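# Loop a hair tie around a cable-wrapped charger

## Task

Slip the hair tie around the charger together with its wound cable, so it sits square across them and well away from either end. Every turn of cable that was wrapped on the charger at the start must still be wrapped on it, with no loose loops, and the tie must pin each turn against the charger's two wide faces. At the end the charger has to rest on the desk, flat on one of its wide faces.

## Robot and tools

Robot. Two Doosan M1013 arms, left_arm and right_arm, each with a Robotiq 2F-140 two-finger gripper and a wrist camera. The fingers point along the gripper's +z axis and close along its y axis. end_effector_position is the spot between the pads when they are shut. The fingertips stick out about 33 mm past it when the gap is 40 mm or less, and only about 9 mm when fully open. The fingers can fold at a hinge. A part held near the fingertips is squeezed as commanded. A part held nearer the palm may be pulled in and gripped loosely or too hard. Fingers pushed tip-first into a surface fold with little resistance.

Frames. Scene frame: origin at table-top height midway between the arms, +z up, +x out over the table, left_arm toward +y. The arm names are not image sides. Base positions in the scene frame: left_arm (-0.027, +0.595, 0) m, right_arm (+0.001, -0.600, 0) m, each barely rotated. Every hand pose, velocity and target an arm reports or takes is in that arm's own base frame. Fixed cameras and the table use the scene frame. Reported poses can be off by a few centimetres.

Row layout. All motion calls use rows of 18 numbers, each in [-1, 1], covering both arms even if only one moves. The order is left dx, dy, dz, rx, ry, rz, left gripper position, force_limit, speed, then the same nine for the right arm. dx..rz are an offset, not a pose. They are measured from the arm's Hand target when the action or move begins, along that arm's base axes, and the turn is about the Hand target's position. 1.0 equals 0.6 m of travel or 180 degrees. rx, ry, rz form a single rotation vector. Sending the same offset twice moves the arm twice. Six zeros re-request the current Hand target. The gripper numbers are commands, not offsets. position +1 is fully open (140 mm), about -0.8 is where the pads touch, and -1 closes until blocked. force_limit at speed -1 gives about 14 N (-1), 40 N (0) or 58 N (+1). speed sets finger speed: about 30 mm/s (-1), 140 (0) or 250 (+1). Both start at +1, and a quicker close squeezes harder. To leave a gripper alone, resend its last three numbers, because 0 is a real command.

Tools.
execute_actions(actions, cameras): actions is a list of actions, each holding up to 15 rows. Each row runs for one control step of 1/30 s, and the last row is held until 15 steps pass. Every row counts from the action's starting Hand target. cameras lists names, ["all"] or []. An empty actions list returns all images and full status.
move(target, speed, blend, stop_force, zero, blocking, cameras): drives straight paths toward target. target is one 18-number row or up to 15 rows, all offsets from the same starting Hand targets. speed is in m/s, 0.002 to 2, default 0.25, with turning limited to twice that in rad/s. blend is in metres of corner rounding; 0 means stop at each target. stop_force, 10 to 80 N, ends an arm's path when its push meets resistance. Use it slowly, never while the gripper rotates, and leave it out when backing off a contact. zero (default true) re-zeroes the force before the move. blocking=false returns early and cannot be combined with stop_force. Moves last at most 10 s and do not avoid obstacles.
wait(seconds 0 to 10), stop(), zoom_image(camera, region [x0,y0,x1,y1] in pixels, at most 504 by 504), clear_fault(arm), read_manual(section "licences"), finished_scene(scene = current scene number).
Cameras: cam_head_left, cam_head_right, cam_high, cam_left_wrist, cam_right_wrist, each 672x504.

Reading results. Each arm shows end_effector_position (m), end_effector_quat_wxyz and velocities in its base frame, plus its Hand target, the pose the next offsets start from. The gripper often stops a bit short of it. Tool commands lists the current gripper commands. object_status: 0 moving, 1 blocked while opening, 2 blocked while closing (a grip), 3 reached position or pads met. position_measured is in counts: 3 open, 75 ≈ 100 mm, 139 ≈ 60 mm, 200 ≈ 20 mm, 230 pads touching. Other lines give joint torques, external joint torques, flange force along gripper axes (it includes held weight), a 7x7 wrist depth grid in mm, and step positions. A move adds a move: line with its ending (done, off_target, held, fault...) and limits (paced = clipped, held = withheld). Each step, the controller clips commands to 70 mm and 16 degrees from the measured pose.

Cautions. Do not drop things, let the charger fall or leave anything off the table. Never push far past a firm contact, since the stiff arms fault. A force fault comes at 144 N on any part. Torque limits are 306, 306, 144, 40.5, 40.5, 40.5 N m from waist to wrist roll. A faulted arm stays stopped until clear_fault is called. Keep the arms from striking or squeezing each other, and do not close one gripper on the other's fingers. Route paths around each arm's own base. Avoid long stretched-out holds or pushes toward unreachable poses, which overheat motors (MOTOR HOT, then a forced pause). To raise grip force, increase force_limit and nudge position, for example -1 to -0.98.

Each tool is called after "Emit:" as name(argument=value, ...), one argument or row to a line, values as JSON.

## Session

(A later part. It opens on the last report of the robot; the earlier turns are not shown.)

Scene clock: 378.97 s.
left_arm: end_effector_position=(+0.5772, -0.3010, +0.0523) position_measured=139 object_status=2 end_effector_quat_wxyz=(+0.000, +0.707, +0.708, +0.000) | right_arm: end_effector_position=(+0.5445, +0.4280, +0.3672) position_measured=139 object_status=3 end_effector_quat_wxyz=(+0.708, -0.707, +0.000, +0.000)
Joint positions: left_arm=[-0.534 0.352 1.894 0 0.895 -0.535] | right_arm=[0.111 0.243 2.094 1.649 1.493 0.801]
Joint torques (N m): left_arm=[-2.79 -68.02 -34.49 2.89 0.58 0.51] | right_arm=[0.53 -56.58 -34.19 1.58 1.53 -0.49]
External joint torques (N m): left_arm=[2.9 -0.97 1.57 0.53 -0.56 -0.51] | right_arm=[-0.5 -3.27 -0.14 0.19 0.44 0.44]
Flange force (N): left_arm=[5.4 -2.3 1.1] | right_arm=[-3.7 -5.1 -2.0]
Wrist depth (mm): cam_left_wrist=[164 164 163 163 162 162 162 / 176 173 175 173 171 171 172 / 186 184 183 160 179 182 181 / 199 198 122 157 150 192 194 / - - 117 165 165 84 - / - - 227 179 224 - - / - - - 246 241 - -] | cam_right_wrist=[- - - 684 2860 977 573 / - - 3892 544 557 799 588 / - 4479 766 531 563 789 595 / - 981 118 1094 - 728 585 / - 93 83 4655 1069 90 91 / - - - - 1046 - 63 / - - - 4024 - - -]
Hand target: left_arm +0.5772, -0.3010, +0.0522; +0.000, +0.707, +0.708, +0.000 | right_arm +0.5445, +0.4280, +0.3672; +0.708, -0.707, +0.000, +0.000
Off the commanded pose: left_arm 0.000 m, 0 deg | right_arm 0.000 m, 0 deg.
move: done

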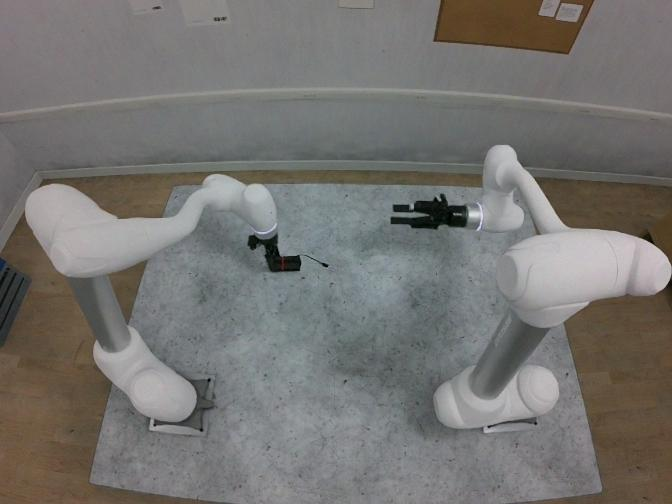

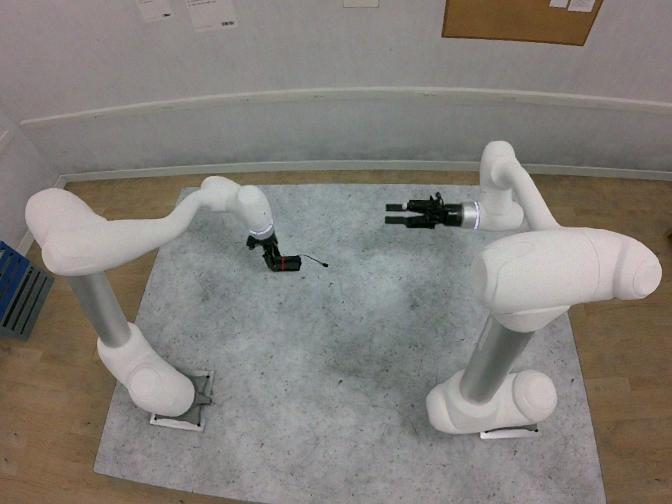

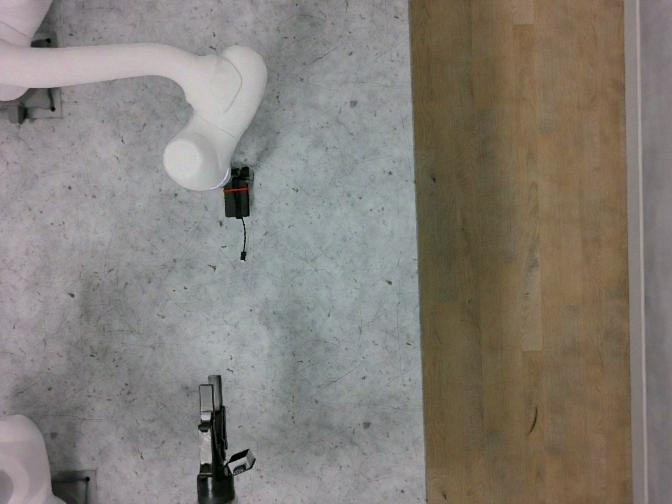

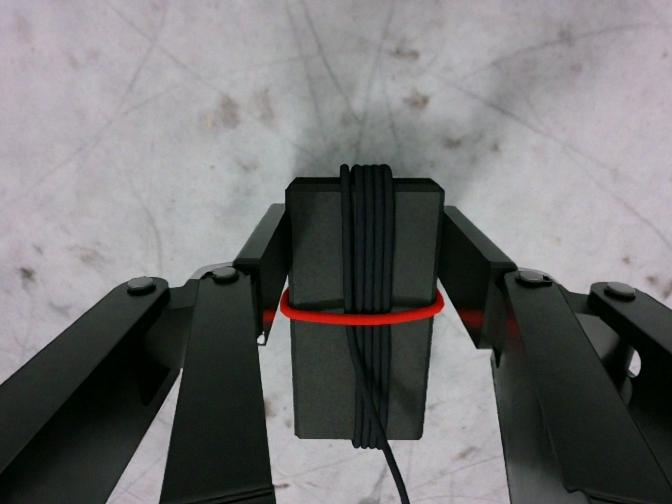

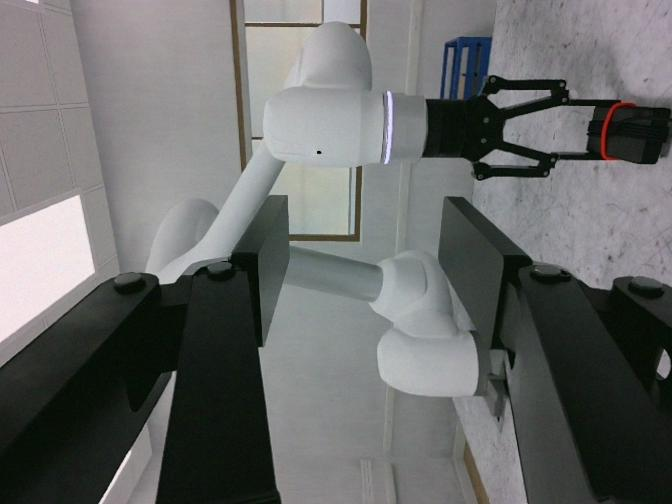

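Emit:
move(
  target=[0,0.01,-0.04,0,0,0,-1,-0.2,-1,0,0,0,0,0,0,-0.08,0,-1],
  speed=0.008,
  stop_force=10,
  cameras=["cam_left_wrist"],
)

Emit:
move(
  target=[0,0,0,0,0,0,0.15,-0.2,-1,0,0,0,0,0,0,-0.08,0,-1],
  cameras=["all"],
)

Scene clock: 385.67 s.
left_arm: end_effector_position=(+0.5773, -0.2985, +0.0425) position_measured=139 object_status=2 end_effector_quat_wxyz=(+0.000, +0.707, +0.708, +0.000) | right_arm: end_effector_position=(+0.5445, +0.4280, +0.3672) position_measured=139 object_status=3 end_effector_quat_wxyz=(+0.708, -0.707, +0.000, +0.000)
Joint positions: left_arm=[-0.53 0.361 1.903 0 0.877 -0.532] | right_arm=[0.111 0.243 2.094 1.649 1.493 0.801]
Joint torques (N m): left_arm=[-3.76 -59.48 -28.41 2.73 0.33 0.37] | right_arm=[0.36 -56.45 -34.22 1.54 1.51 -0.46]
External joint torques (N m): left_arm=[3.8 -10.05 -4.2 0.65 -0.32 -0.37] | right_arm=[-0.25 -3.58 -0.11 0.23 0.46 0.42]
Flange force (N): left_arm=[6.9 -1.8 -13.2] | right_arm=[-4.3 -5.4 -1.6]
Wrist depth (mm): cam_left_wrist=[156 155 155 155 154 154 153 / 168 165 164 165 163 163 163 / 175 178 175 162 172 173 172 / 188 184 136 156 150 182 184 / - - 105 164 166 84 - / - - 215 176 208 - - / - - - 234 228 - -] | cam_right_wrist=[- - - 642 - 910 599 / - - - 546 548 733 571 / - - 771 585 560 778 589 / - - 118 1125 - 728 591 / - 93 83 - 1065 90 91 / - - - 4165 1060 - 63 / - - - - - - -]
Hand target: left_arm +0.5773, -0.2985, +0.0425; +0.000, +0.707, +0.708, +0.000 (not the last commanded pose) | right_arm +0.5445, +0.4280, +0.3672; +0.708, -0.707, +0.000, +0.000
Off the commanded pose: left_arm 0.015 m, 0 deg | right_arm 0.000 m, 0 deg.
move: contact (left_arm)
Images, in order (width x height): cam_left_wrist 672x504.

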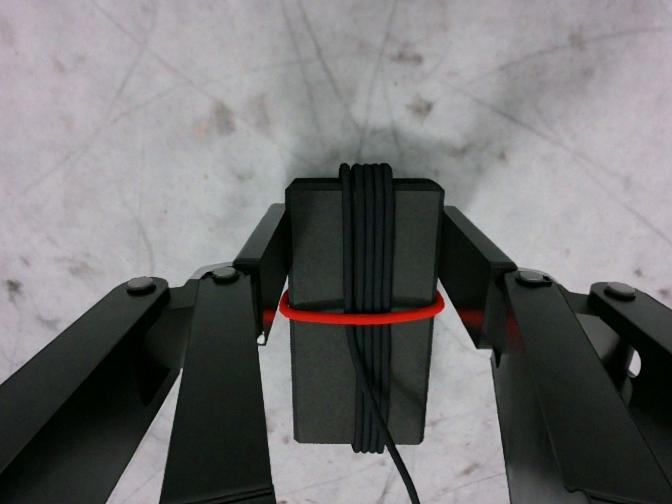

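Scene clock: 386.57 s.
left_arm: end_effector_position=(+0.5772, -0.2985, +0.0424) position_measured=110 object_status=0 end_effector_quat_wxyz=(+0.000, +0.707, +0.708, +0.000) | right_arm: end_effector_position=(+0.5445, +0.4280, +0.3672) position_measured=139 object_status=3 end_effector_quat_wxyz=(+0.708, -0.707, +0.000, +0.000)
Joint positions: left_arm=[-0.53 0.361 1.903 0 0.877 -0.532] | right_arm=[0.111 0.243 2.094 1.649 1.493 0.801]
Joint torques (N m): left_arm=[-2.74 -66.35 -32.66 2.86 0.5 0.37] | right_arm=[0.5 -56.37 -34.26 1.57 1.48 -0.49]
External joint torques (N m): left_arm=[2.53 -3.09 0.06 0.52 -0.49 -0.37] | right_arm=[-0.49 -3.56 -0.1 0.2 0.49 0.44]
Flange force (N): left_arm=[4.9 -2.3 -2.5] | right_arm=[-4.2 -5.5 -2.0]
Wrist depth (mm): cam_left_wrist=[155 156 155 154 154 154 153 / 166 165 164 165 163 162 162 / 176 177 175 171 171 173 173 / 188 185 140 154 153 133 184 / - 89 200 161 171 111 - / - - 215 178 210 - - / - - 233 233 232 - -] | cam_right_wrist=[- 4946 5161 656 5521 899 592 / - - - 544 551 583 561 / - 4093 789 583 580 794 591 / - 961 117 1115 - 728 592 / - 93 83 3543 1065 90 91 / - - - 4748 1046 - 63 / - - - - - - -]
Hand target: left_arm +0.5773, -0.2985, +0.0425; +0.000, +0.707, +0.708, +0.000 | right_arm +0.5445, +0.4280, +0.3672; +0.708, -0.707, +0.000, +0.000
Off the commanded pose: left_arm 0.000 m, 0 deg | right_arm 0.000 m, 0 deg.
move: done

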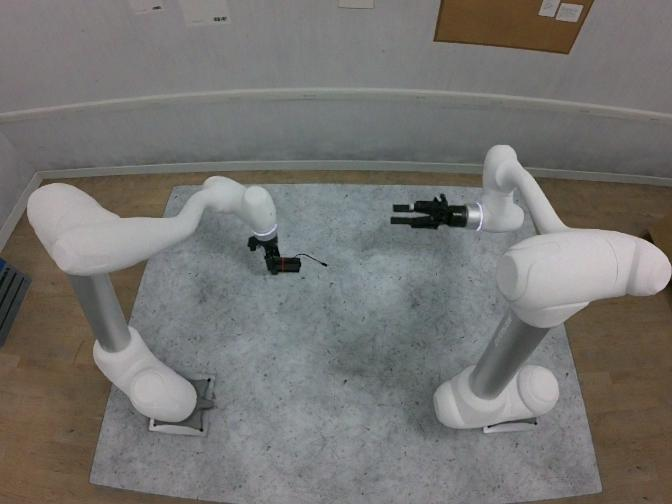

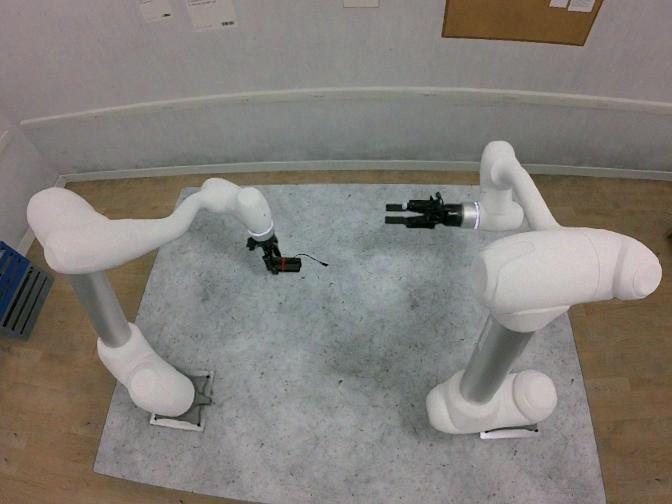

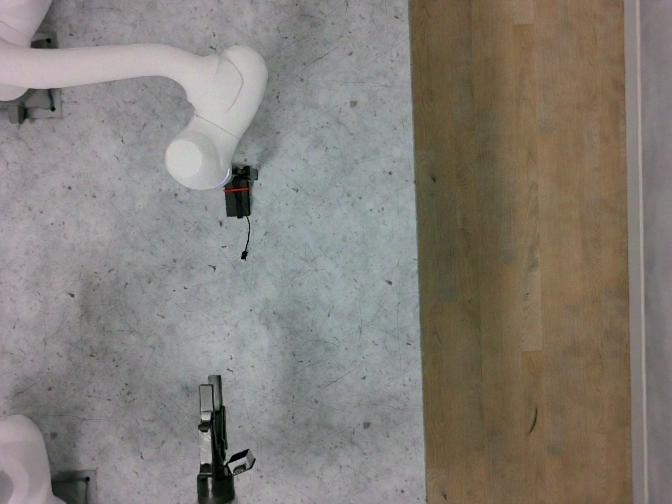

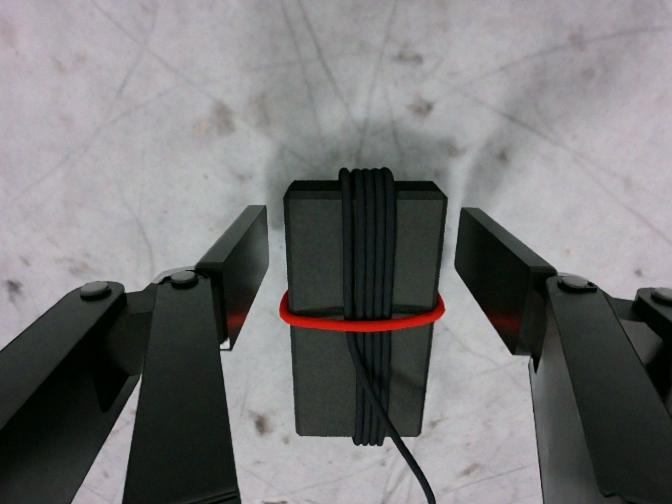

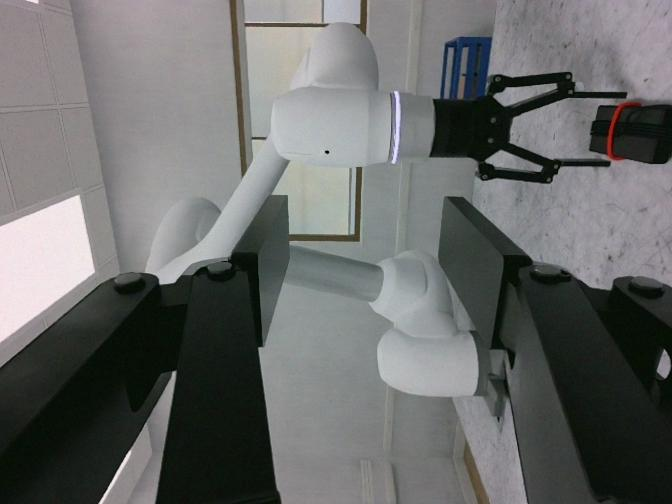

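Emit:
move(
  target=[0,0.02,0.35,0,0,0,0.15,-0.2,-1,0,0,0,0,0,0,-0.08,0,-1],
  speed=0.15,
  cameras=["all"],
)

Emit:
zoom_image(
  camera="cam_left_wrist",
  region=[260, 140, 460, 340],
)

Emit:
zoom_image(
  camera="cam_head_left",
  region=[250, 230, 340, 290],
)

Scene clock: 396.43 s.
left_arm: end_effector_position=(+0.5772, -0.2865, +0.2524) position_measured=110 object_status=3 end_effector_quat_wxyz=(+0.000, +0.707, +0.708, +0.000) | right_arm: end_effector_position=(+0.5445, +0.4280, +0.3672) position_measured=139 object_status=3 end_effector_quat_wxyz=(+0.708, -0.707, +0.000, +0.000)
Joint positions: left_arm=[-0.514 0.184 1.71 0 1.248 -0.516] | right_arm=[0.111 0.243 2.094 1.649 1.493 0.801]
Joint torques (N m): left_arm=[-3.36 -56.23 -40.14 3.63 0.39 0.32] | right_arm=[0.45 -56.18 -34.17 1.58 1.49 -0.52]
External joint torques (N m): left_arm=[3.23 -2.82 0.07 0.52 -0.38 -0.32] | right_arm=[-0.49 -3.5 -0.15 0.19 0.47 0.47]
Flange force (N): left_arm=[6.0 -1.9 -0.7] | right_arm=[-4.0 -5.5 -2.0]
Wrist depth (mm): cam_left_wrist=[341 339 337 337 338 334 334 / 361 359 360 356 358 356 355 / 383 383 380 365 381 376 377 / 410 401 140 397 399 390 401 / - 89 437 436 432 111 - / - - 465 467 472 - - / - - 515 504 504 - -] | cam_right_wrist=[3044 - 3543 - 3491 920 596 / - 561 563 578 2895 899 594 / - - 4093 4655 3491 903 592 / - - 120 1084 - 730 588 / - 93 83 - 1060 90 91 / - - - - 1074 - 63 / - - - - - - -]
Hand target: left_arm +0.5773, -0.2865, +0.2525; +0.000, +0.707, +0.708, +0.000 | right_arm +0.5445, +0.4280, +0.3672; +0.708, -0.707, +0.000, +0.000
Off the commanded pose: left_arm 0.000 m, 0 deg | right_arm 0.000 m, 0 deg.
move: done

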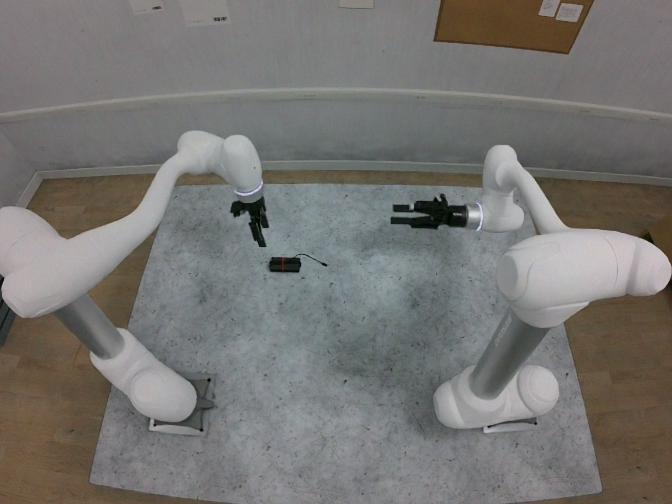

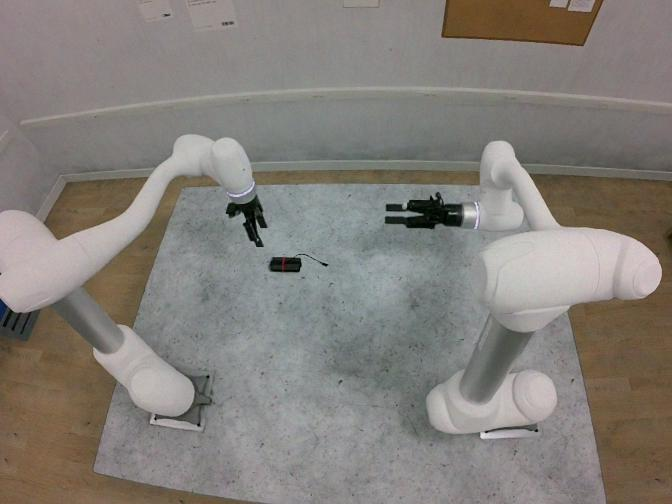

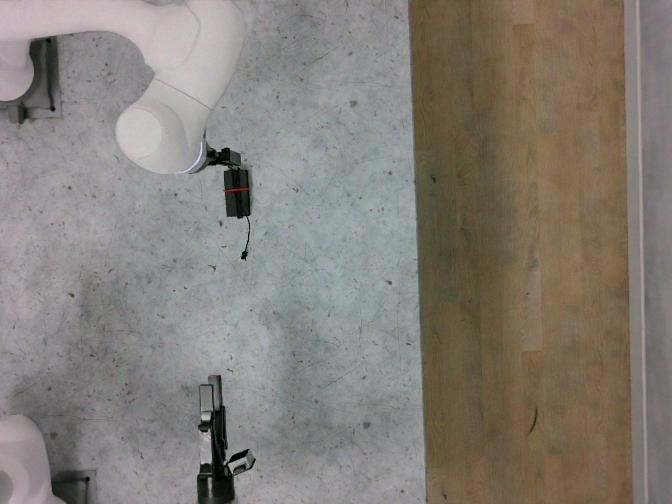

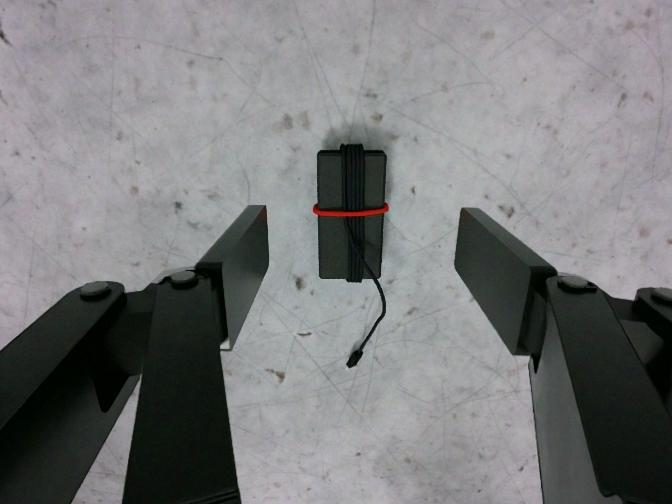

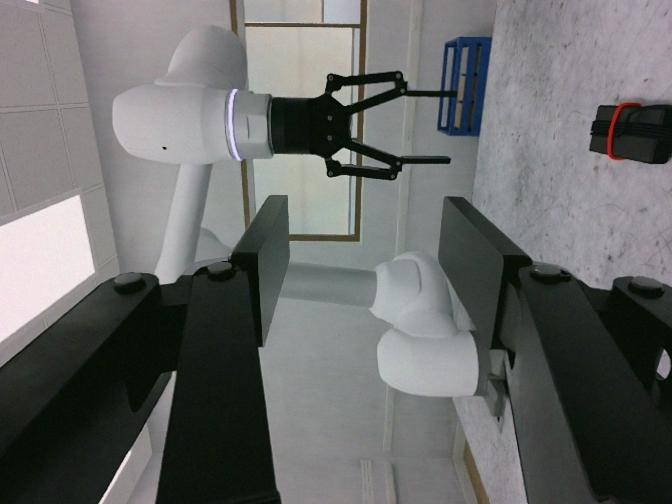

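Scaled by 2.520 from the camera's 672x504 image, which has a finer 960x720 frame.

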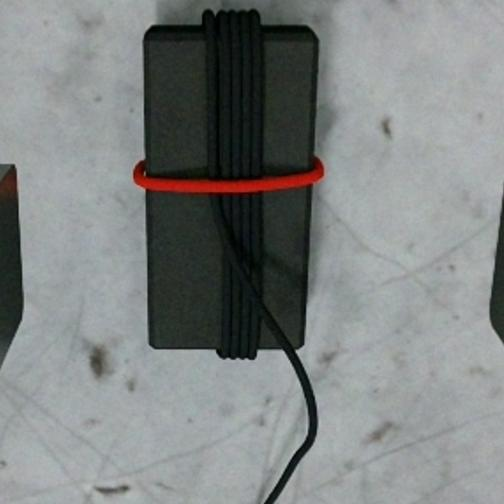

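Scaled by 5.600 from the camera's 672x504 image, which has a finer 960x720 frame.

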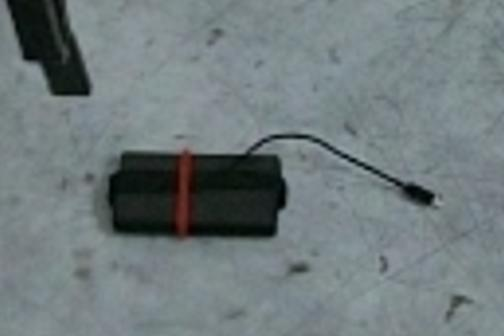

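Emit:
move(
  target=[
    [0,-0.01,-0.3,0,0,0,0.15,-0.2,-1,0,0,0,0,0,0,-0.08,0,-1],
    [0,-0.02,-0.35,0,0,0,0.15,-0.2,-1,0,0,0,0,0,0,-0.08,0,-1],
  ],
  speed=[0.15,0.03],
  blend=[0.005,0],
)

Emit:
move(
  target=[0,0,0,0,0,0,-1,-0.2,-1,0,0,0,0,0,0,-0.08,0,-1],
)

Emit:
wait(
  seconds=1,
)

Emit:
move(
  target=[
    [0,0,0.3,0,0,0,-1,-0.2,-1,0,0,0,0,0,0,-0.08,0,-1],
    [0,-0.284,0.58,0,-0.5,0,-1,-0.2,-1,0,0,0,0,0.5,0,-0.08,0,-1],
  ],
  speed=0.25,
  blend=[0.05,0],
  cameras=["all"],
)

Scene clock: 431.40 s.
left_arm: end_effector_position=(+0.5773, -0.2985, +0.0425) position_measured=110 object_status=3 end_effector_quat_wxyz=(+0.000, +0.707, +0.708, +0.000) | right_arm: end_effector_position=(+0.5445, +0.4280, +0.3672) position_measured=139 object_status=3 end_effector_quat_wxyz=(+0.708, -0.707, +0.000, +0.000)
Joint positions: left_arm=[-0.53 0.361 1.903 0 0.877 -0.532] | right_arm=[0.111 0.243 2.094 1.649 1.493 0.801]
Joint torques (N m): left_arm=[-2.81 -67.28 -32.67 2.9 0.37 0.33] | right_arm=[0.32 -56.31 -34.19 1.61 1.5 -0.51]
External joint torques (N m): left_arm=[2.71 -2.2 0.05 0.48 -0.36 -0.33] | right_arm=[-0.27 -3.47 -0.08 0.16 0.47 0.46]
Flange force (N): left_arm=[4.6 -1.0 -1.7] | right_arm=[-4.1 -5.4 -1.7]
Wrist depth (mm): cam_left_wrist=[156 155 155 154 154 154 153 / 167 165 164 166 163 163 162 / 176 177 174 170 171 173 173 / 188 184 140 154 153 133 184 / - 89 200 163 171 111 - / - - 216 180 211 - - / - - 234 233 232 - -] | cam_right_wrist=[- - - 615 2968 920 592 / - 4316 - 544 563 740 560 / - 2638 758 575 583 778 592 / 3124 4396 118 - - 730 582 / - 93 83 - 1074 90 91 / - - 5051 - 1065 - 63 / - - - 4165 - - -]
Hand target: left_arm +0.5773, -0.2985, +0.0425; +0.000, +0.707, +0.708, +0.000 | right_arm +0.5445, +0.4280, +0.3672; +0.708, -0.707, +0.000, +0.000
Off the commanded pose: left_arm 0.000 m, 0 deg | right_arm 0.000 m, 0 deg.
move: done

Scene clock: 432.27 s.
left_arm: end_effector_position=(+0.5773, -0.2985, +0.0425) position_measured=139 object_status=0 end_effector_quat_wxyz=(+0.000, +0.707, +0.708, +0.000) | right_arm: end_effector_position=(+0.5445, +0.4280, +0.3672) position_measured=139 object_status=3 end_effector_quat_wxyz=(+0.708, -0.707, +0.000, +0.000)
Joint positions: left_arm=[-0.53 0.361 1.903 0 0.877 -0.532] | right_arm=[0.111 0.243 2.094 1.649 1.493 0.801]
Joint torques (N m): left_arm=[-3.06 -65.48 -31.99 2.91 0.6 0.36] | right_arm=[0.3 -56.53 -34.09 1.56 1.53 -0.45]
External joint torques (N m): left_arm=[2.96 -4.04 -0.63 0.47 -0.59 -0.36] | right_arm=[-0.36 -3.29 -0.25 0.22 0.44 0.41]
Flange force (N): left_arm=[5.5 -1.9 -3.8] | right_arm=[-3.6 -5.1 -1.6]
Wrist depth (mm): cam_left_wrist=[155 156 155 154 154 153 154 / 167 165 164 165 163 162 162 / 176 177 175 170 171 173 172 / 187 185 136 151 150 182 184 / - - 105 162 167 84 - / - - 216 181 207 - - / - - - 233 232 - -] | cam_right_wrist=[- - - 615 4093 896 598 / - - - 543 557 737 565 / - - 791 606 575 789 591 / - - 118 1120 - 728 591 / - 93 83 - 1046 90 91 / - - - - 1015 - 63 / - - - - - - -]
Hand target: left_arm +0.5773, -0.2985, +0.0425; +0.000, +0.707, +0.708, +0.000 | right_arm +0.5445, +0.4280, +0.3672; +0.708, -0.707, +0.000, +0.000
Off the commanded pose: left_arm 0.000 m, 0 deg | right_arm 0.000 m, 0 deg.
move: done

Scene clock: 433.27 s.
left_arm: end_effector_position=(+0.5773, -0.2985, +0.0425) position_measured=139 object_status=2 end_effector_quat_wxyz=(+0.000, +0.707, +0.708, +0.000) | right_arm: end_effector_position=(+0.5445, +0.4280, +0.3672) position_measured=139 object_status=3 end_effector_quat_wxyz=(+0.708, -0.707, +0.000, +0.000)
Joint positions: left_arm=[-0.53 0.361 1.903 0 0.877 -0.532] | right_arm=[0.111 0.243 2.094 1.649 1.493 0.801]
Joint torques (N m): left_arm=[-2.91 -65.56 -32.14 2.92 0.67 0.33] | right_arm=[0.66 -56.5 -34.27 1.58 1.52 -0.49]
External joint torques (N m): left_arm=[2.88 -3.9 -0.48 0.46 -0.66 -0.33] | right_arm=[-0.5 -3.74 -0.16 0.19 0.45 0.44]
Flange force (N): left_arm=[5.5 -2.1 -3.4] | right_arm=[-4.3 -5.7 -2.1]
Wrist depth (mm): cam_left_wrist=[156 156 155 155 154 153 153 / 167 165 164 166 163 162 162 / 175 177 175 170 171 173 172 / 188 184 136 153 150 182 184 / - - 104 161 163 84 - / - - 214 181 207 - - / - - - 234 232 - -] | cam_right_wrist=[- - - 658 3252 917 603 / 3208 - - 547 559 735 565 / - - 717 592 589 766 586 / - - 118 1109 - 737 591 / - 93 83 - 1019 90 91 / - - - - 1050 - 63 / - - - - 4316 - -]
Hand target: left_arm +0.5773, -0.2985, +0.0425; +0.000, +0.707, +0.708, +0.000 | right_arm +0.5445, +0.4280, +0.3672; +0.708, -0.707, +0.000, +0.000
Tool commands: left_gripper/position=-1.0 left_gripper/force_limit=-0.2 left_gripper/speed=-1.0 right_gripper/position=-0.08 right_gripper/force_limit=+0.0 right_gripper/speed=-1.0
Off the commanded pose: left_arm 0.000 m, 0 deg | right_arm 0.000 m, 0 deg.
wait: 1.00 s; at rest by 0.17 s

Scene clock: 437.63 s.
left_arm: end_effector_position=(+0.5772, -0.4689, +0.3905) position_measured=139 object_status=2 end_effector_quat_wxyz=(+0.501, +0.500, +0.500, +0.500) | right_arm: end_effector_position=(+0.5445, +0.4280, +0.3672) position_measured=139 object_status=3 end_effector_quat_wxyz=(+0.501, -0.499, +0.500, +0.500)
Joint positions: left_arm=[-1.155 0.179 2.12 1.857 1.264 -2.345] | right_arm=[0.111 0.242 2.095 1.65 1.49 2.372]
Joint torques (N m): left_arm=[-3.12 -54.01 -37.53 1.39 3.17 0.27] | right_arm=[0.43 -56.27 -34.15 1.62 1.52 -0.47]
External joint torques (N m): left_arm=[3.22 -0.11 2.05 -0.4 -1.22 -0.22] | right_arm=[-0.33 -3.55 -0.17 0.15 0.45 0.47]
Flange force (N): left_arm=[6.3 -1.0 4.9] | right_arm=[-5.6 4.1 -1.8]
Wrist depth (mm): cam_left_wrist=[500 - - - 1375 - 1401 / 527 1516 1495 - 1257 - - / 510 - - 148 1485 - 1829 / 515 1428 116 153 149 1526 - / - - - 163 163 84 - / - - - 177 184 - - / - - - 1994 - - -] | cam_right_wrist=[- 2895 4396 - 3491 - 791 / - 5051 - - 419 866 3543 / - - - 347 431 407 398 / 2012 - 118 5051 - 108 400 / - 93 83 - - 90 91 / - - - - - - 63 / - - - - - - -]
Hand target: left_arm +0.5773, -0.4689, +0.3905; +0.501, +0.500, +0.500, +0.500 | right_arm +0.5445, +0.4280, +0.3672; +0.501, -0.499, +0.500, +0.500
Off the commanded pose: left_arm 0.000 m, 0 deg | right_arm 0.000 m, 0 deg.
move: done

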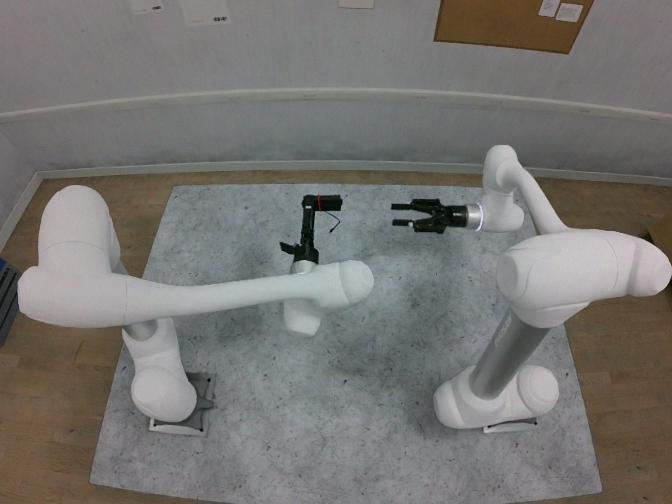

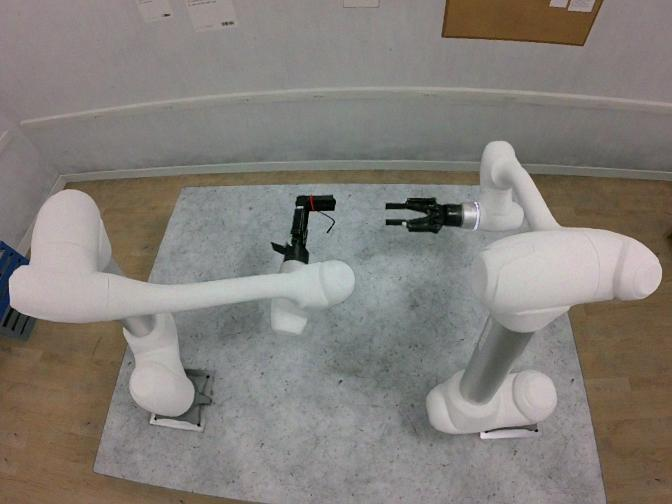

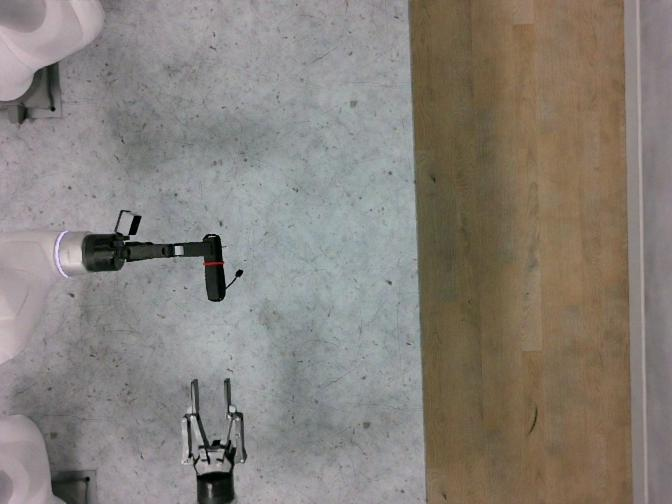

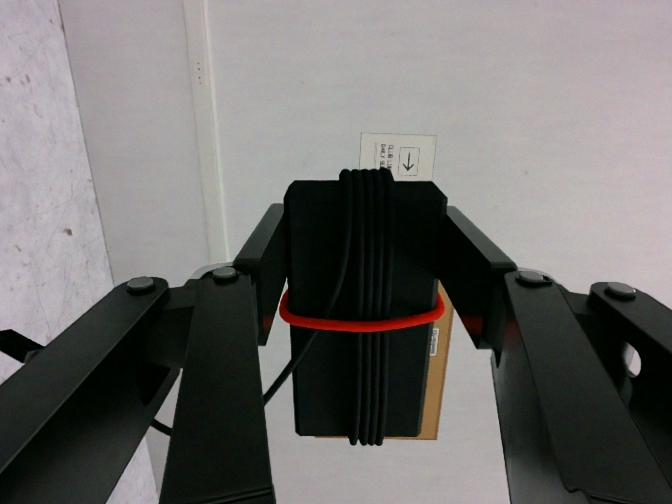

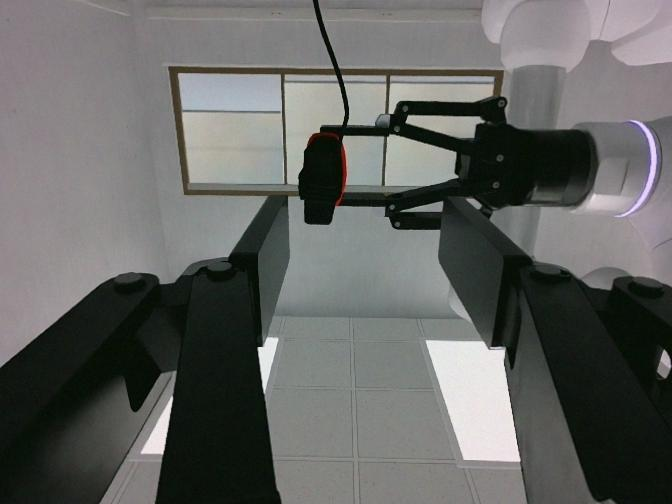

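Emit:
move(
  target=[0,0,0,0,0.5,0,-1,-0.2,-1,0,0,0,0,-0.5,0,-0.08,0,-1],
  speed=0.3,
)

Emit:
move(
  target=[
    [0,0,0,0.4,0,0,-1,-0.2,-1,0,0,0,0,0,0,-0.08,0,-1],
    [0,0,0,0,0,0,-1,-0.2,-1,0,0,0,0,0,0,-0.08,0,-1],
  ],
  speed=0.3,
  cameras=["all"],
)

Scene clock: 452.03 s.
left_arm: end_effector_position=(+0.5772, -0.4689, +0.3905) position_measured=139 object_status=2 end_effector_quat_wxyz=(+0.000, +0.707, +0.708, +0.000) | right_arm: end_effector_position=(+0.5446, +0.4280, +0.3672) position_measured=139 object_status=3 end_effector_quat_wxyz=(+0.708, -0.707, +0.000, +0.000)
Joint positions: left_arm=[-0.729 0.302 1.308 0 1.532 -0.73] | right_arm=[0.111 0.243 2.094 1.649 1.493 0.801]
Joint torques (N m): left_arm=[-3.27 -71.89 -44.45 3.75 0.6 0.33] | right_arm=[0.52 -56.56 -34.21 1.57 1.5 -0.53]
External joint torques (N m): left_arm=[3.18 -1.31 2.28 0.61 -0.58 -0.33] | right_arm=[-0.57 -2.86 -0.08 0.21 0.46 0.48]
Flange force (N): left_arm=[7.6 -3.3 4.8] | right_arm=[-3.3 -4.6 -2.0]
Wrist depth (mm): cam_left_wrist=[458 456 461 458 454 454 453 / 491 485 486 483 487 472 484 / 517 521 511 498 509 511 504 / 552 542 117 154 149 537 546 / - - - 163 164 84 - / - - - 181 184 - - / - - - 689 685 - -] | cam_right_wrist=[465 - - - 3208 899 596 / 393 405 382 415 3208 892 594 / 411 425 426 - - 899 588 / - 702 118 1074 - 735 589 / - 93 83 - 1074 90 91 / - - - - 1028 - 63 / - - - - - - -]
Hand target: left_arm +0.5773, -0.4689, +0.3905; +0.000, +0.707, +0.708, +0.000 | right_arm +0.5445, +0.4280, +0.3672; +0.708, -0.707, +0.000, +0.000
Off the commanded pose: left_arm 0.000 m, 0 deg | right_arm 0.000 m, 0 deg.
move: done

Scene clock: 457.07 s.
left_arm: end_effector_position=(+0.5772, -0.4690, +0.3905) position_measured=139 object_status=2 end_effector_quat_wxyz=(+0.000, +0.707, +0.708, +0.000) | right_arm: end_effector_position=(+0.5445, +0.4280, +0.3672) position_measured=139 object_status=3 end_effector_quat_wxyz=(+0.708, -0.707, +0.000, +0.000)
Joint positions: left_arm=[-0.729 0.302 1.308 0 1.532 -0.73] | right_arm=[0.111 0.243 2.094 1.649 1.493 0.801]
Joint torques (N m): left_arm=[-2 -72.53 -44.34 3.69 0.44 0.36] | right_arm=[0.67 -56.62 -34.22 1.56 1.55 -0.46]
External joint torques (N m): left_arm=[2.15 -0.74 2.04 0.7 -0.42 -0.36] | right_arm=[-0.72 -3.08 -0.09 0.22 0.42 0.41]
Flange force (N): left_arm=[5.6 -3.1 4.2] | right_arm=[-3.5 -4.8 -2.2]
Wrist depth (mm): cam_left_wrist=[466 462 459 456 454 454 454 / 483 487 484 482 484 478 476 / 520 520 517 501 508 506 504 / 556 538 117 152 149 537 538 / - - - 163 163 84 - / - - - 178 184 - - / - - - 687 681 - -] | cam_right_wrist=[468 - - - 3083 917 598 / 391 407 401 409 5276 896 596 / 404 423 434 436 326 842 595 / - 692 118 1094 - 737 592 / - 93 83 4845 1050 90 91 / - - - - 1037 - 63 / - - - - - - -]
Hand target: left_arm +0.5773, -0.4689, +0.3905; +0.000, +0.707, +0.708, +0.000 | right_arm +0.5445, +0.4280, +0.3672; +0.708, -0.707, +0.000, +0.000
Off the commanded pose: left_arm 0.000 m, 0 deg | right_arm 0.000 m, 0 deg.
move: done

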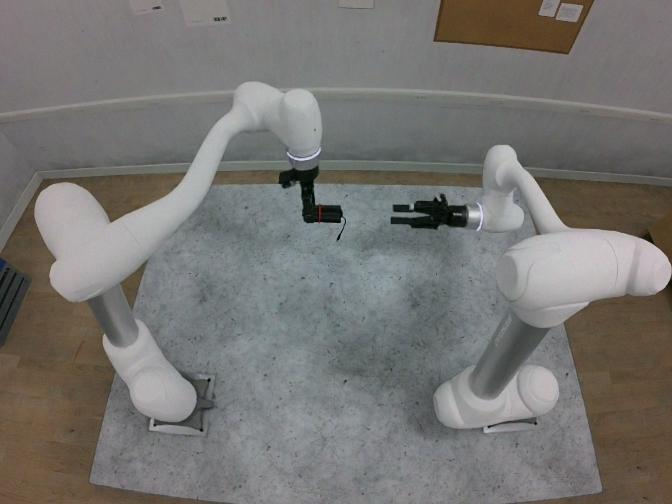

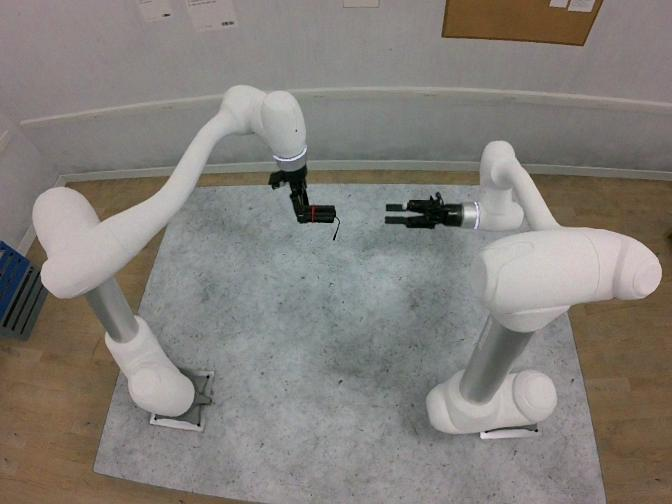

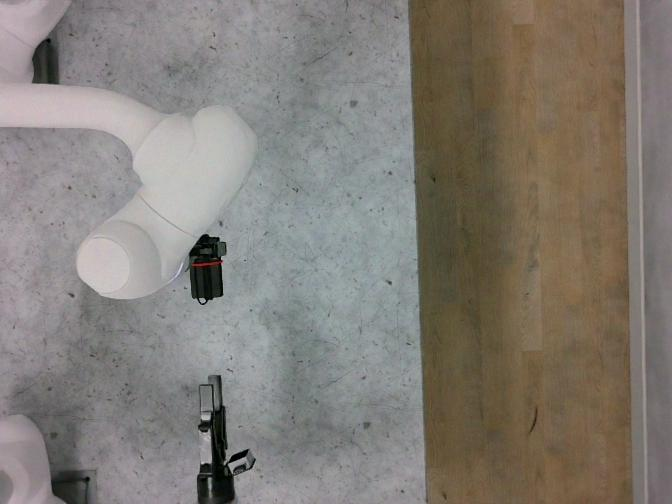

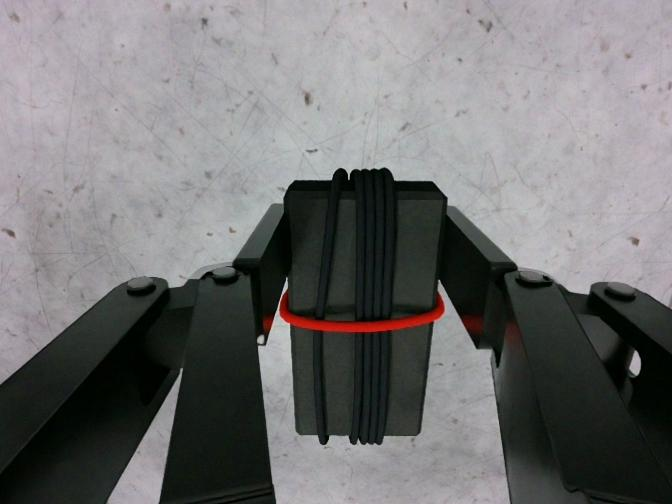

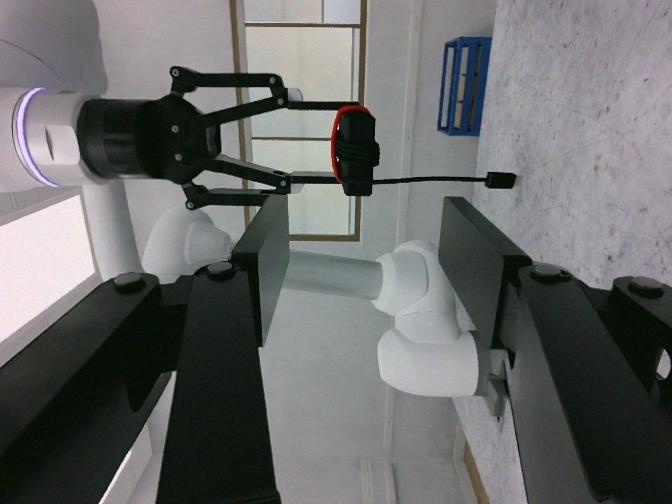

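Emit:
move(
  target=[
    [0,0,0,0,0,0,-1,-0.2,-1,0.01,0,-0.006,0,0,0,-0.08,0,-1],
    [0,0,0,0,0,0,-1,-0.2,-1,0.01,0.39,-0.006,0,0,0,-0.08,0,-1],
  ],
  speed=0.1,
  cameras=["all"],
)

Emit:
zoom_image(
  camera="cam_right_wrist",
  region=[220, 60, 540, 300],
)

Scene clock: 467.10 s.
left_arm: end_effector_position=(+0.5773, -0.4689, +0.3905) position_measured=139 object_status=2 end_effector_quat_wxyz=(+0.000, +0.707, +0.708, +0.000) | right_arm: end_effector_position=(+0.5506, +0.6619, +0.3636) position_measured=139 object_status=3 end_effector_quat_wxyz=(+0.708, -0.706, +0.000, +0.000)
Joint positions: left_arm=[-0.729 0.302 1.308 0 1.532 -0.73] | right_arm=[0.485 0.364 1.927 1.906 1.214 0.789]
Joint torques (N m): left_arm=[-3.09 -72.37 -44.35 3.71 0.43 0.32] | right_arm=[-0.27 -71.05 -36.01 0.69 1.56 -0.55]
External joint torques (N m): left_arm=[3.08 -0.93 2.05 0.68 -0.41 -0.32] | right_arm=[0.12 -3.47 -0.48 0.1 0.44 0.51]
Flange force (N): left_arm=[6.8 -2.4 4.2] | right_arm=[-2.7 -4.8 -2.0]
Wrist depth (mm): cam_left_wrist=[459 457 460 458 452 453 453 / 489 481 489 483 479 478 476 / 515 516 512 497 501 510 510 / 555 545 117 153 149 538 544 / - - - 161 164 84 - / - - - 175 151 - - / - - - 162 162 - -] | cam_right_wrist=[2667 2638 4093 3124 - 833 592 / - 175 181 - 3297 892 592 / 189 184 - 165 131 830 585 / 200 211 117 - 106 717 588 / - 93 83 - 106 90 91 / - - - - 807 - 63 / - - - - 807 - -]
Hand target: left_arm +0.5773, -0.4689, +0.3905; +0.000, +0.707, +0.708, +0.000 | right_arm +0.5505, +0.6620, +0.3636; +0.708, -0.707, +0.000, +0.000
Off the commanded pose: left_arm 0.000 m, 0 deg | right_arm 0.000 m, 0 deg.
move: done

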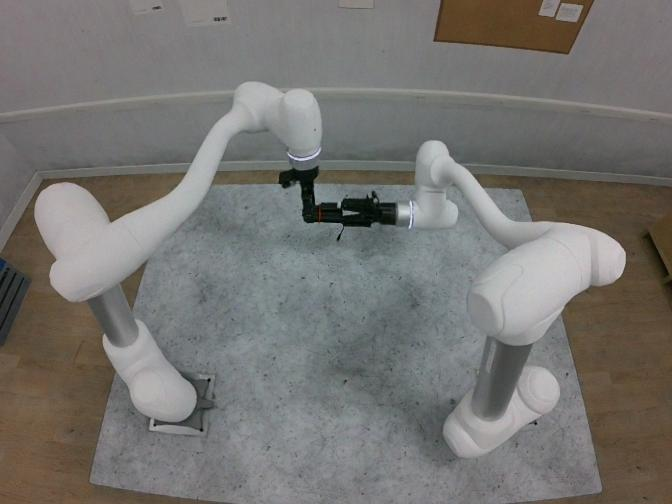

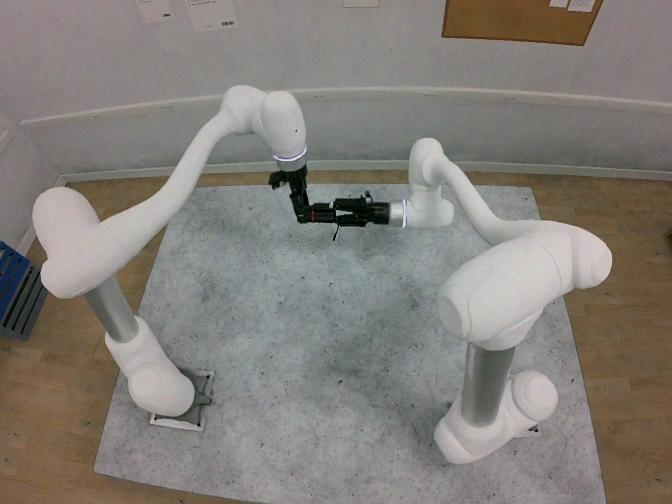

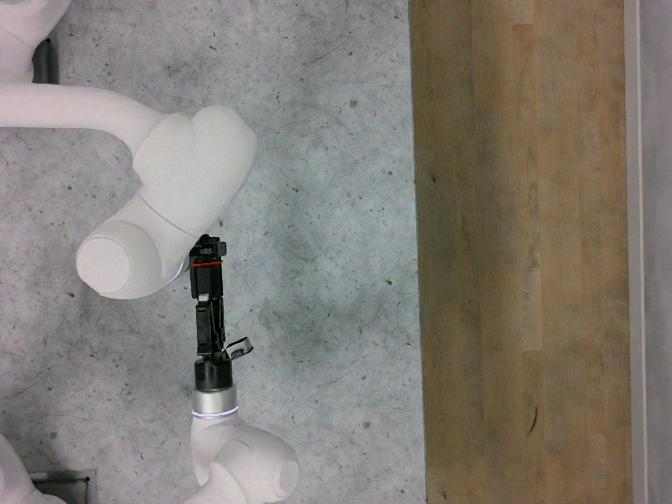

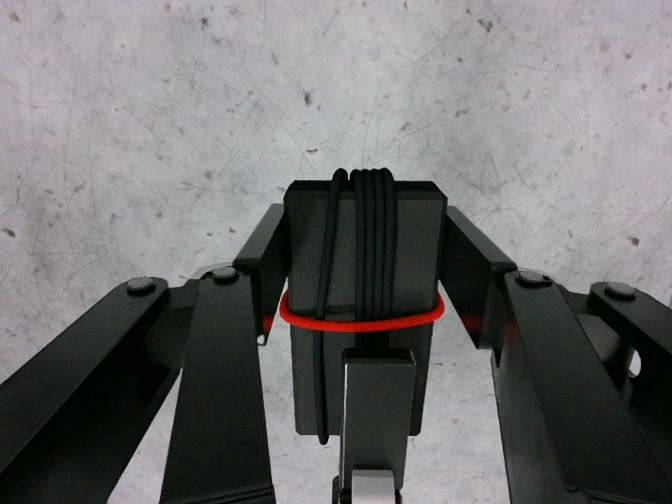

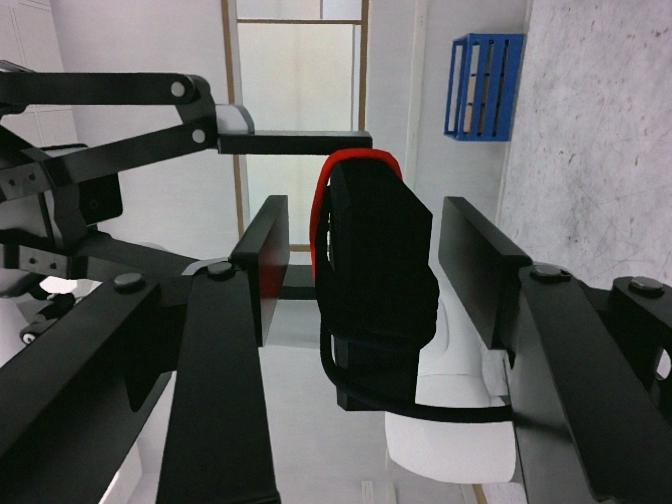

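Scaled by 1.575 from the camera's 672x504 image, which has a finer 960x720 frame.

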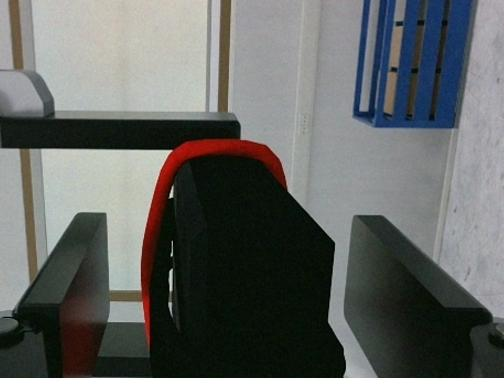

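Emit:
move(
  target=[0,0,0,0,0,0,-1,-0.2,-1,0,0,0,0,0,0,-1,0,-1],
)

Emit:
wait(
  seconds=1.5,
  cameras=["cam_left_wrist","cam_right_wrist"],
)

Scene clock: 471.23 s.
left_arm: end_effector_position=(+0.5772, -0.4689, +0.3904) position_measured=139 object_status=2 end_effector_quat_wxyz=(+0.000, +0.707, +0.708, +0.000) | right_arm: end_effector_position=(+0.5506, +0.6620, +0.3637) position_measured=189 object_status=0 end_effector_quat_wxyz=(+0.708, -0.706, +0.000, +0.000)
Joint positions: left_arm=[-0.729 0.302 1.308 0 1.532 -0.73] | right_arm=[0.485 0.364 1.927 1.906 1.214 0.789]
Joint torques (N m): left_arm=[-8.63 -78.16 -52.09 1.47 -1.79 0.39] | right_arm=[5.77 -61.63 -31.9 -1.87 -1.22 -0.44]
External joint torques (N m): left_arm=[8.66 4.96 9.9 2.9 1.81 -0.39] | right_arm=[-5.89 -11.86 -4.3 2.65 3.21 0.39]
Flange force (N): left_arm=[16.3 -2.4 14.0] | right_arm=[-2.3 -13.4 -12.7]
Wrist depth (mm): cam_left_wrist=[459 456 457 457 454 452 453 / 491 482 481 481 480 479 479 / 517 517 515 502 503 511 512 / 555 545 117 153 149 536 541 / - - 90 160 161 84 - / - - - 177 172 - - / - - - 651 663 - -] | cam_right_wrist=[- 3491 - - - 839 595 / 2729 177 181 - 2351 879 585 / 189 186 3768 165 - 833 585 / 201 211 - 109 107 830 559 / 221 78 81 83 105 79 84 / - - - 122 - - 73 / - - - 4946 - - -]
Hand target: left_arm +0.5773, -0.4689, +0.3905; +0.000, +0.707, +0.708, +0.000 | right_arm +0.5505, +0.6620, +0.3636; +0.708, -0.707, +0.000, +0.000
Off the commanded pose: left_arm 0.000 m, 0 deg | right_arm 0.000 m, 0 deg.
move: done

Scene clock: 472.73 s.
left_arm: end_effector_position=(+0.5773, -0.4689, +0.3905) position_measured=139 object_status=2 end_effector_quat_wxyz=(+0.000, +0.707, +0.708, +0.000) | right_arm: end_effector_position=(+0.5505, +0.6620, +0.3636) position_measured=189 object_status=2 end_effector_quat_wxyz=(+0.708, -0.707, +0.000, +0.000)
Joint positions: left_arm=[-0.729 0.302 1.308 0 1.532 -0.73] | right_arm=[0.485 0.364 1.927 1.906 1.214 0.789]
Joint torques (N m): left_arm=[-8.01 -78.53 -53.2 1.73 -2 0.35] | right_arm=[5.8 -60.48 -30.65 -2.42 -1.42 -0.42]
External joint torques (N m): left_arm=[8.11 5.43 11.1 2.64 2.03 -0.35] | right_arm=[-5.92 -13.01 -5.58 3.2 3.4 0.37]
Flange force (N): left_arm=[16.9 -4.3 15.7] | right_arm=[-1.7 -15.1 -11.9]
Wrist depth (mm): cam_left_wrist=[455 460 455 454 457 454 454 / 491 495 483 480 478 480 477 / 520 521 509 501 506 502 511 / 555 542 117 154 150 541 545 / - - 89 161 161 84 - / - - - 177 175 - - / - - - 665 653 - -] | cam_right_wrist=[- - - - 3083 899 585 / - 177 181 - 2793 906 596 / 188 188 - 165 - 827 589 / 201 208 - 109 107 836 560 / 220 78 81 83 105 79 84 / - - - 118 - - 73 / - - - - - - -]
Hand target: left_arm +0.5773, -0.4689, +0.3905; +0.000, +0.707, +0.708, +0.000 | right_arm +0.5505, +0.6620, +0.3636; +0.708, -0.707, +0.000, +0.000
Tool commands: left_gripper/position=-1.0 left_gripper/force_limit=-0.2 left_gripper/speed=-1.0 right_gripper/position=-1.0 right_gripper/force_limit=+0.0 right_gripper/speed=-1.0
Off the commanded pose: left_arm 0.000 m, 0 deg | right_arm 0.000 m, 0 deg.
wait: 1.50 s; at rest by 0.17 s
Images, in order (width x height): cam_left_wrist 672x504, cam_right_wrist 672x504.

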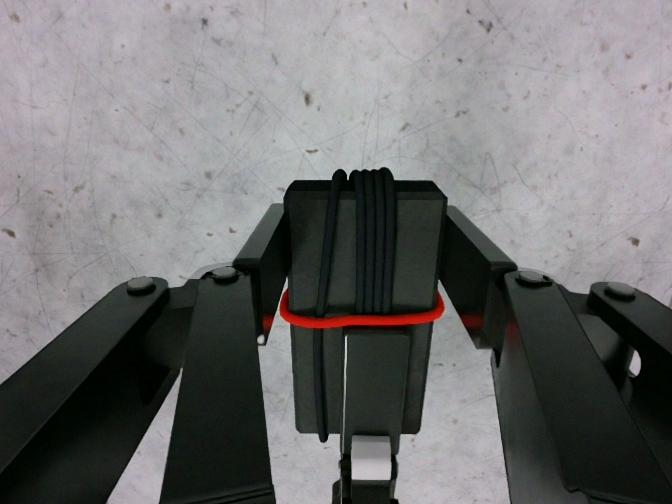

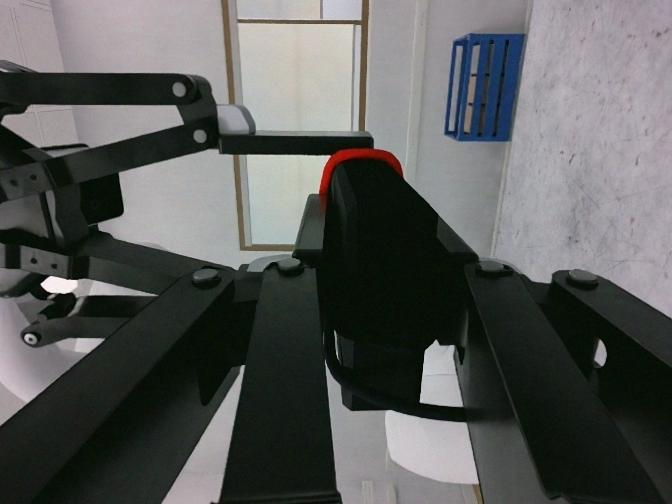

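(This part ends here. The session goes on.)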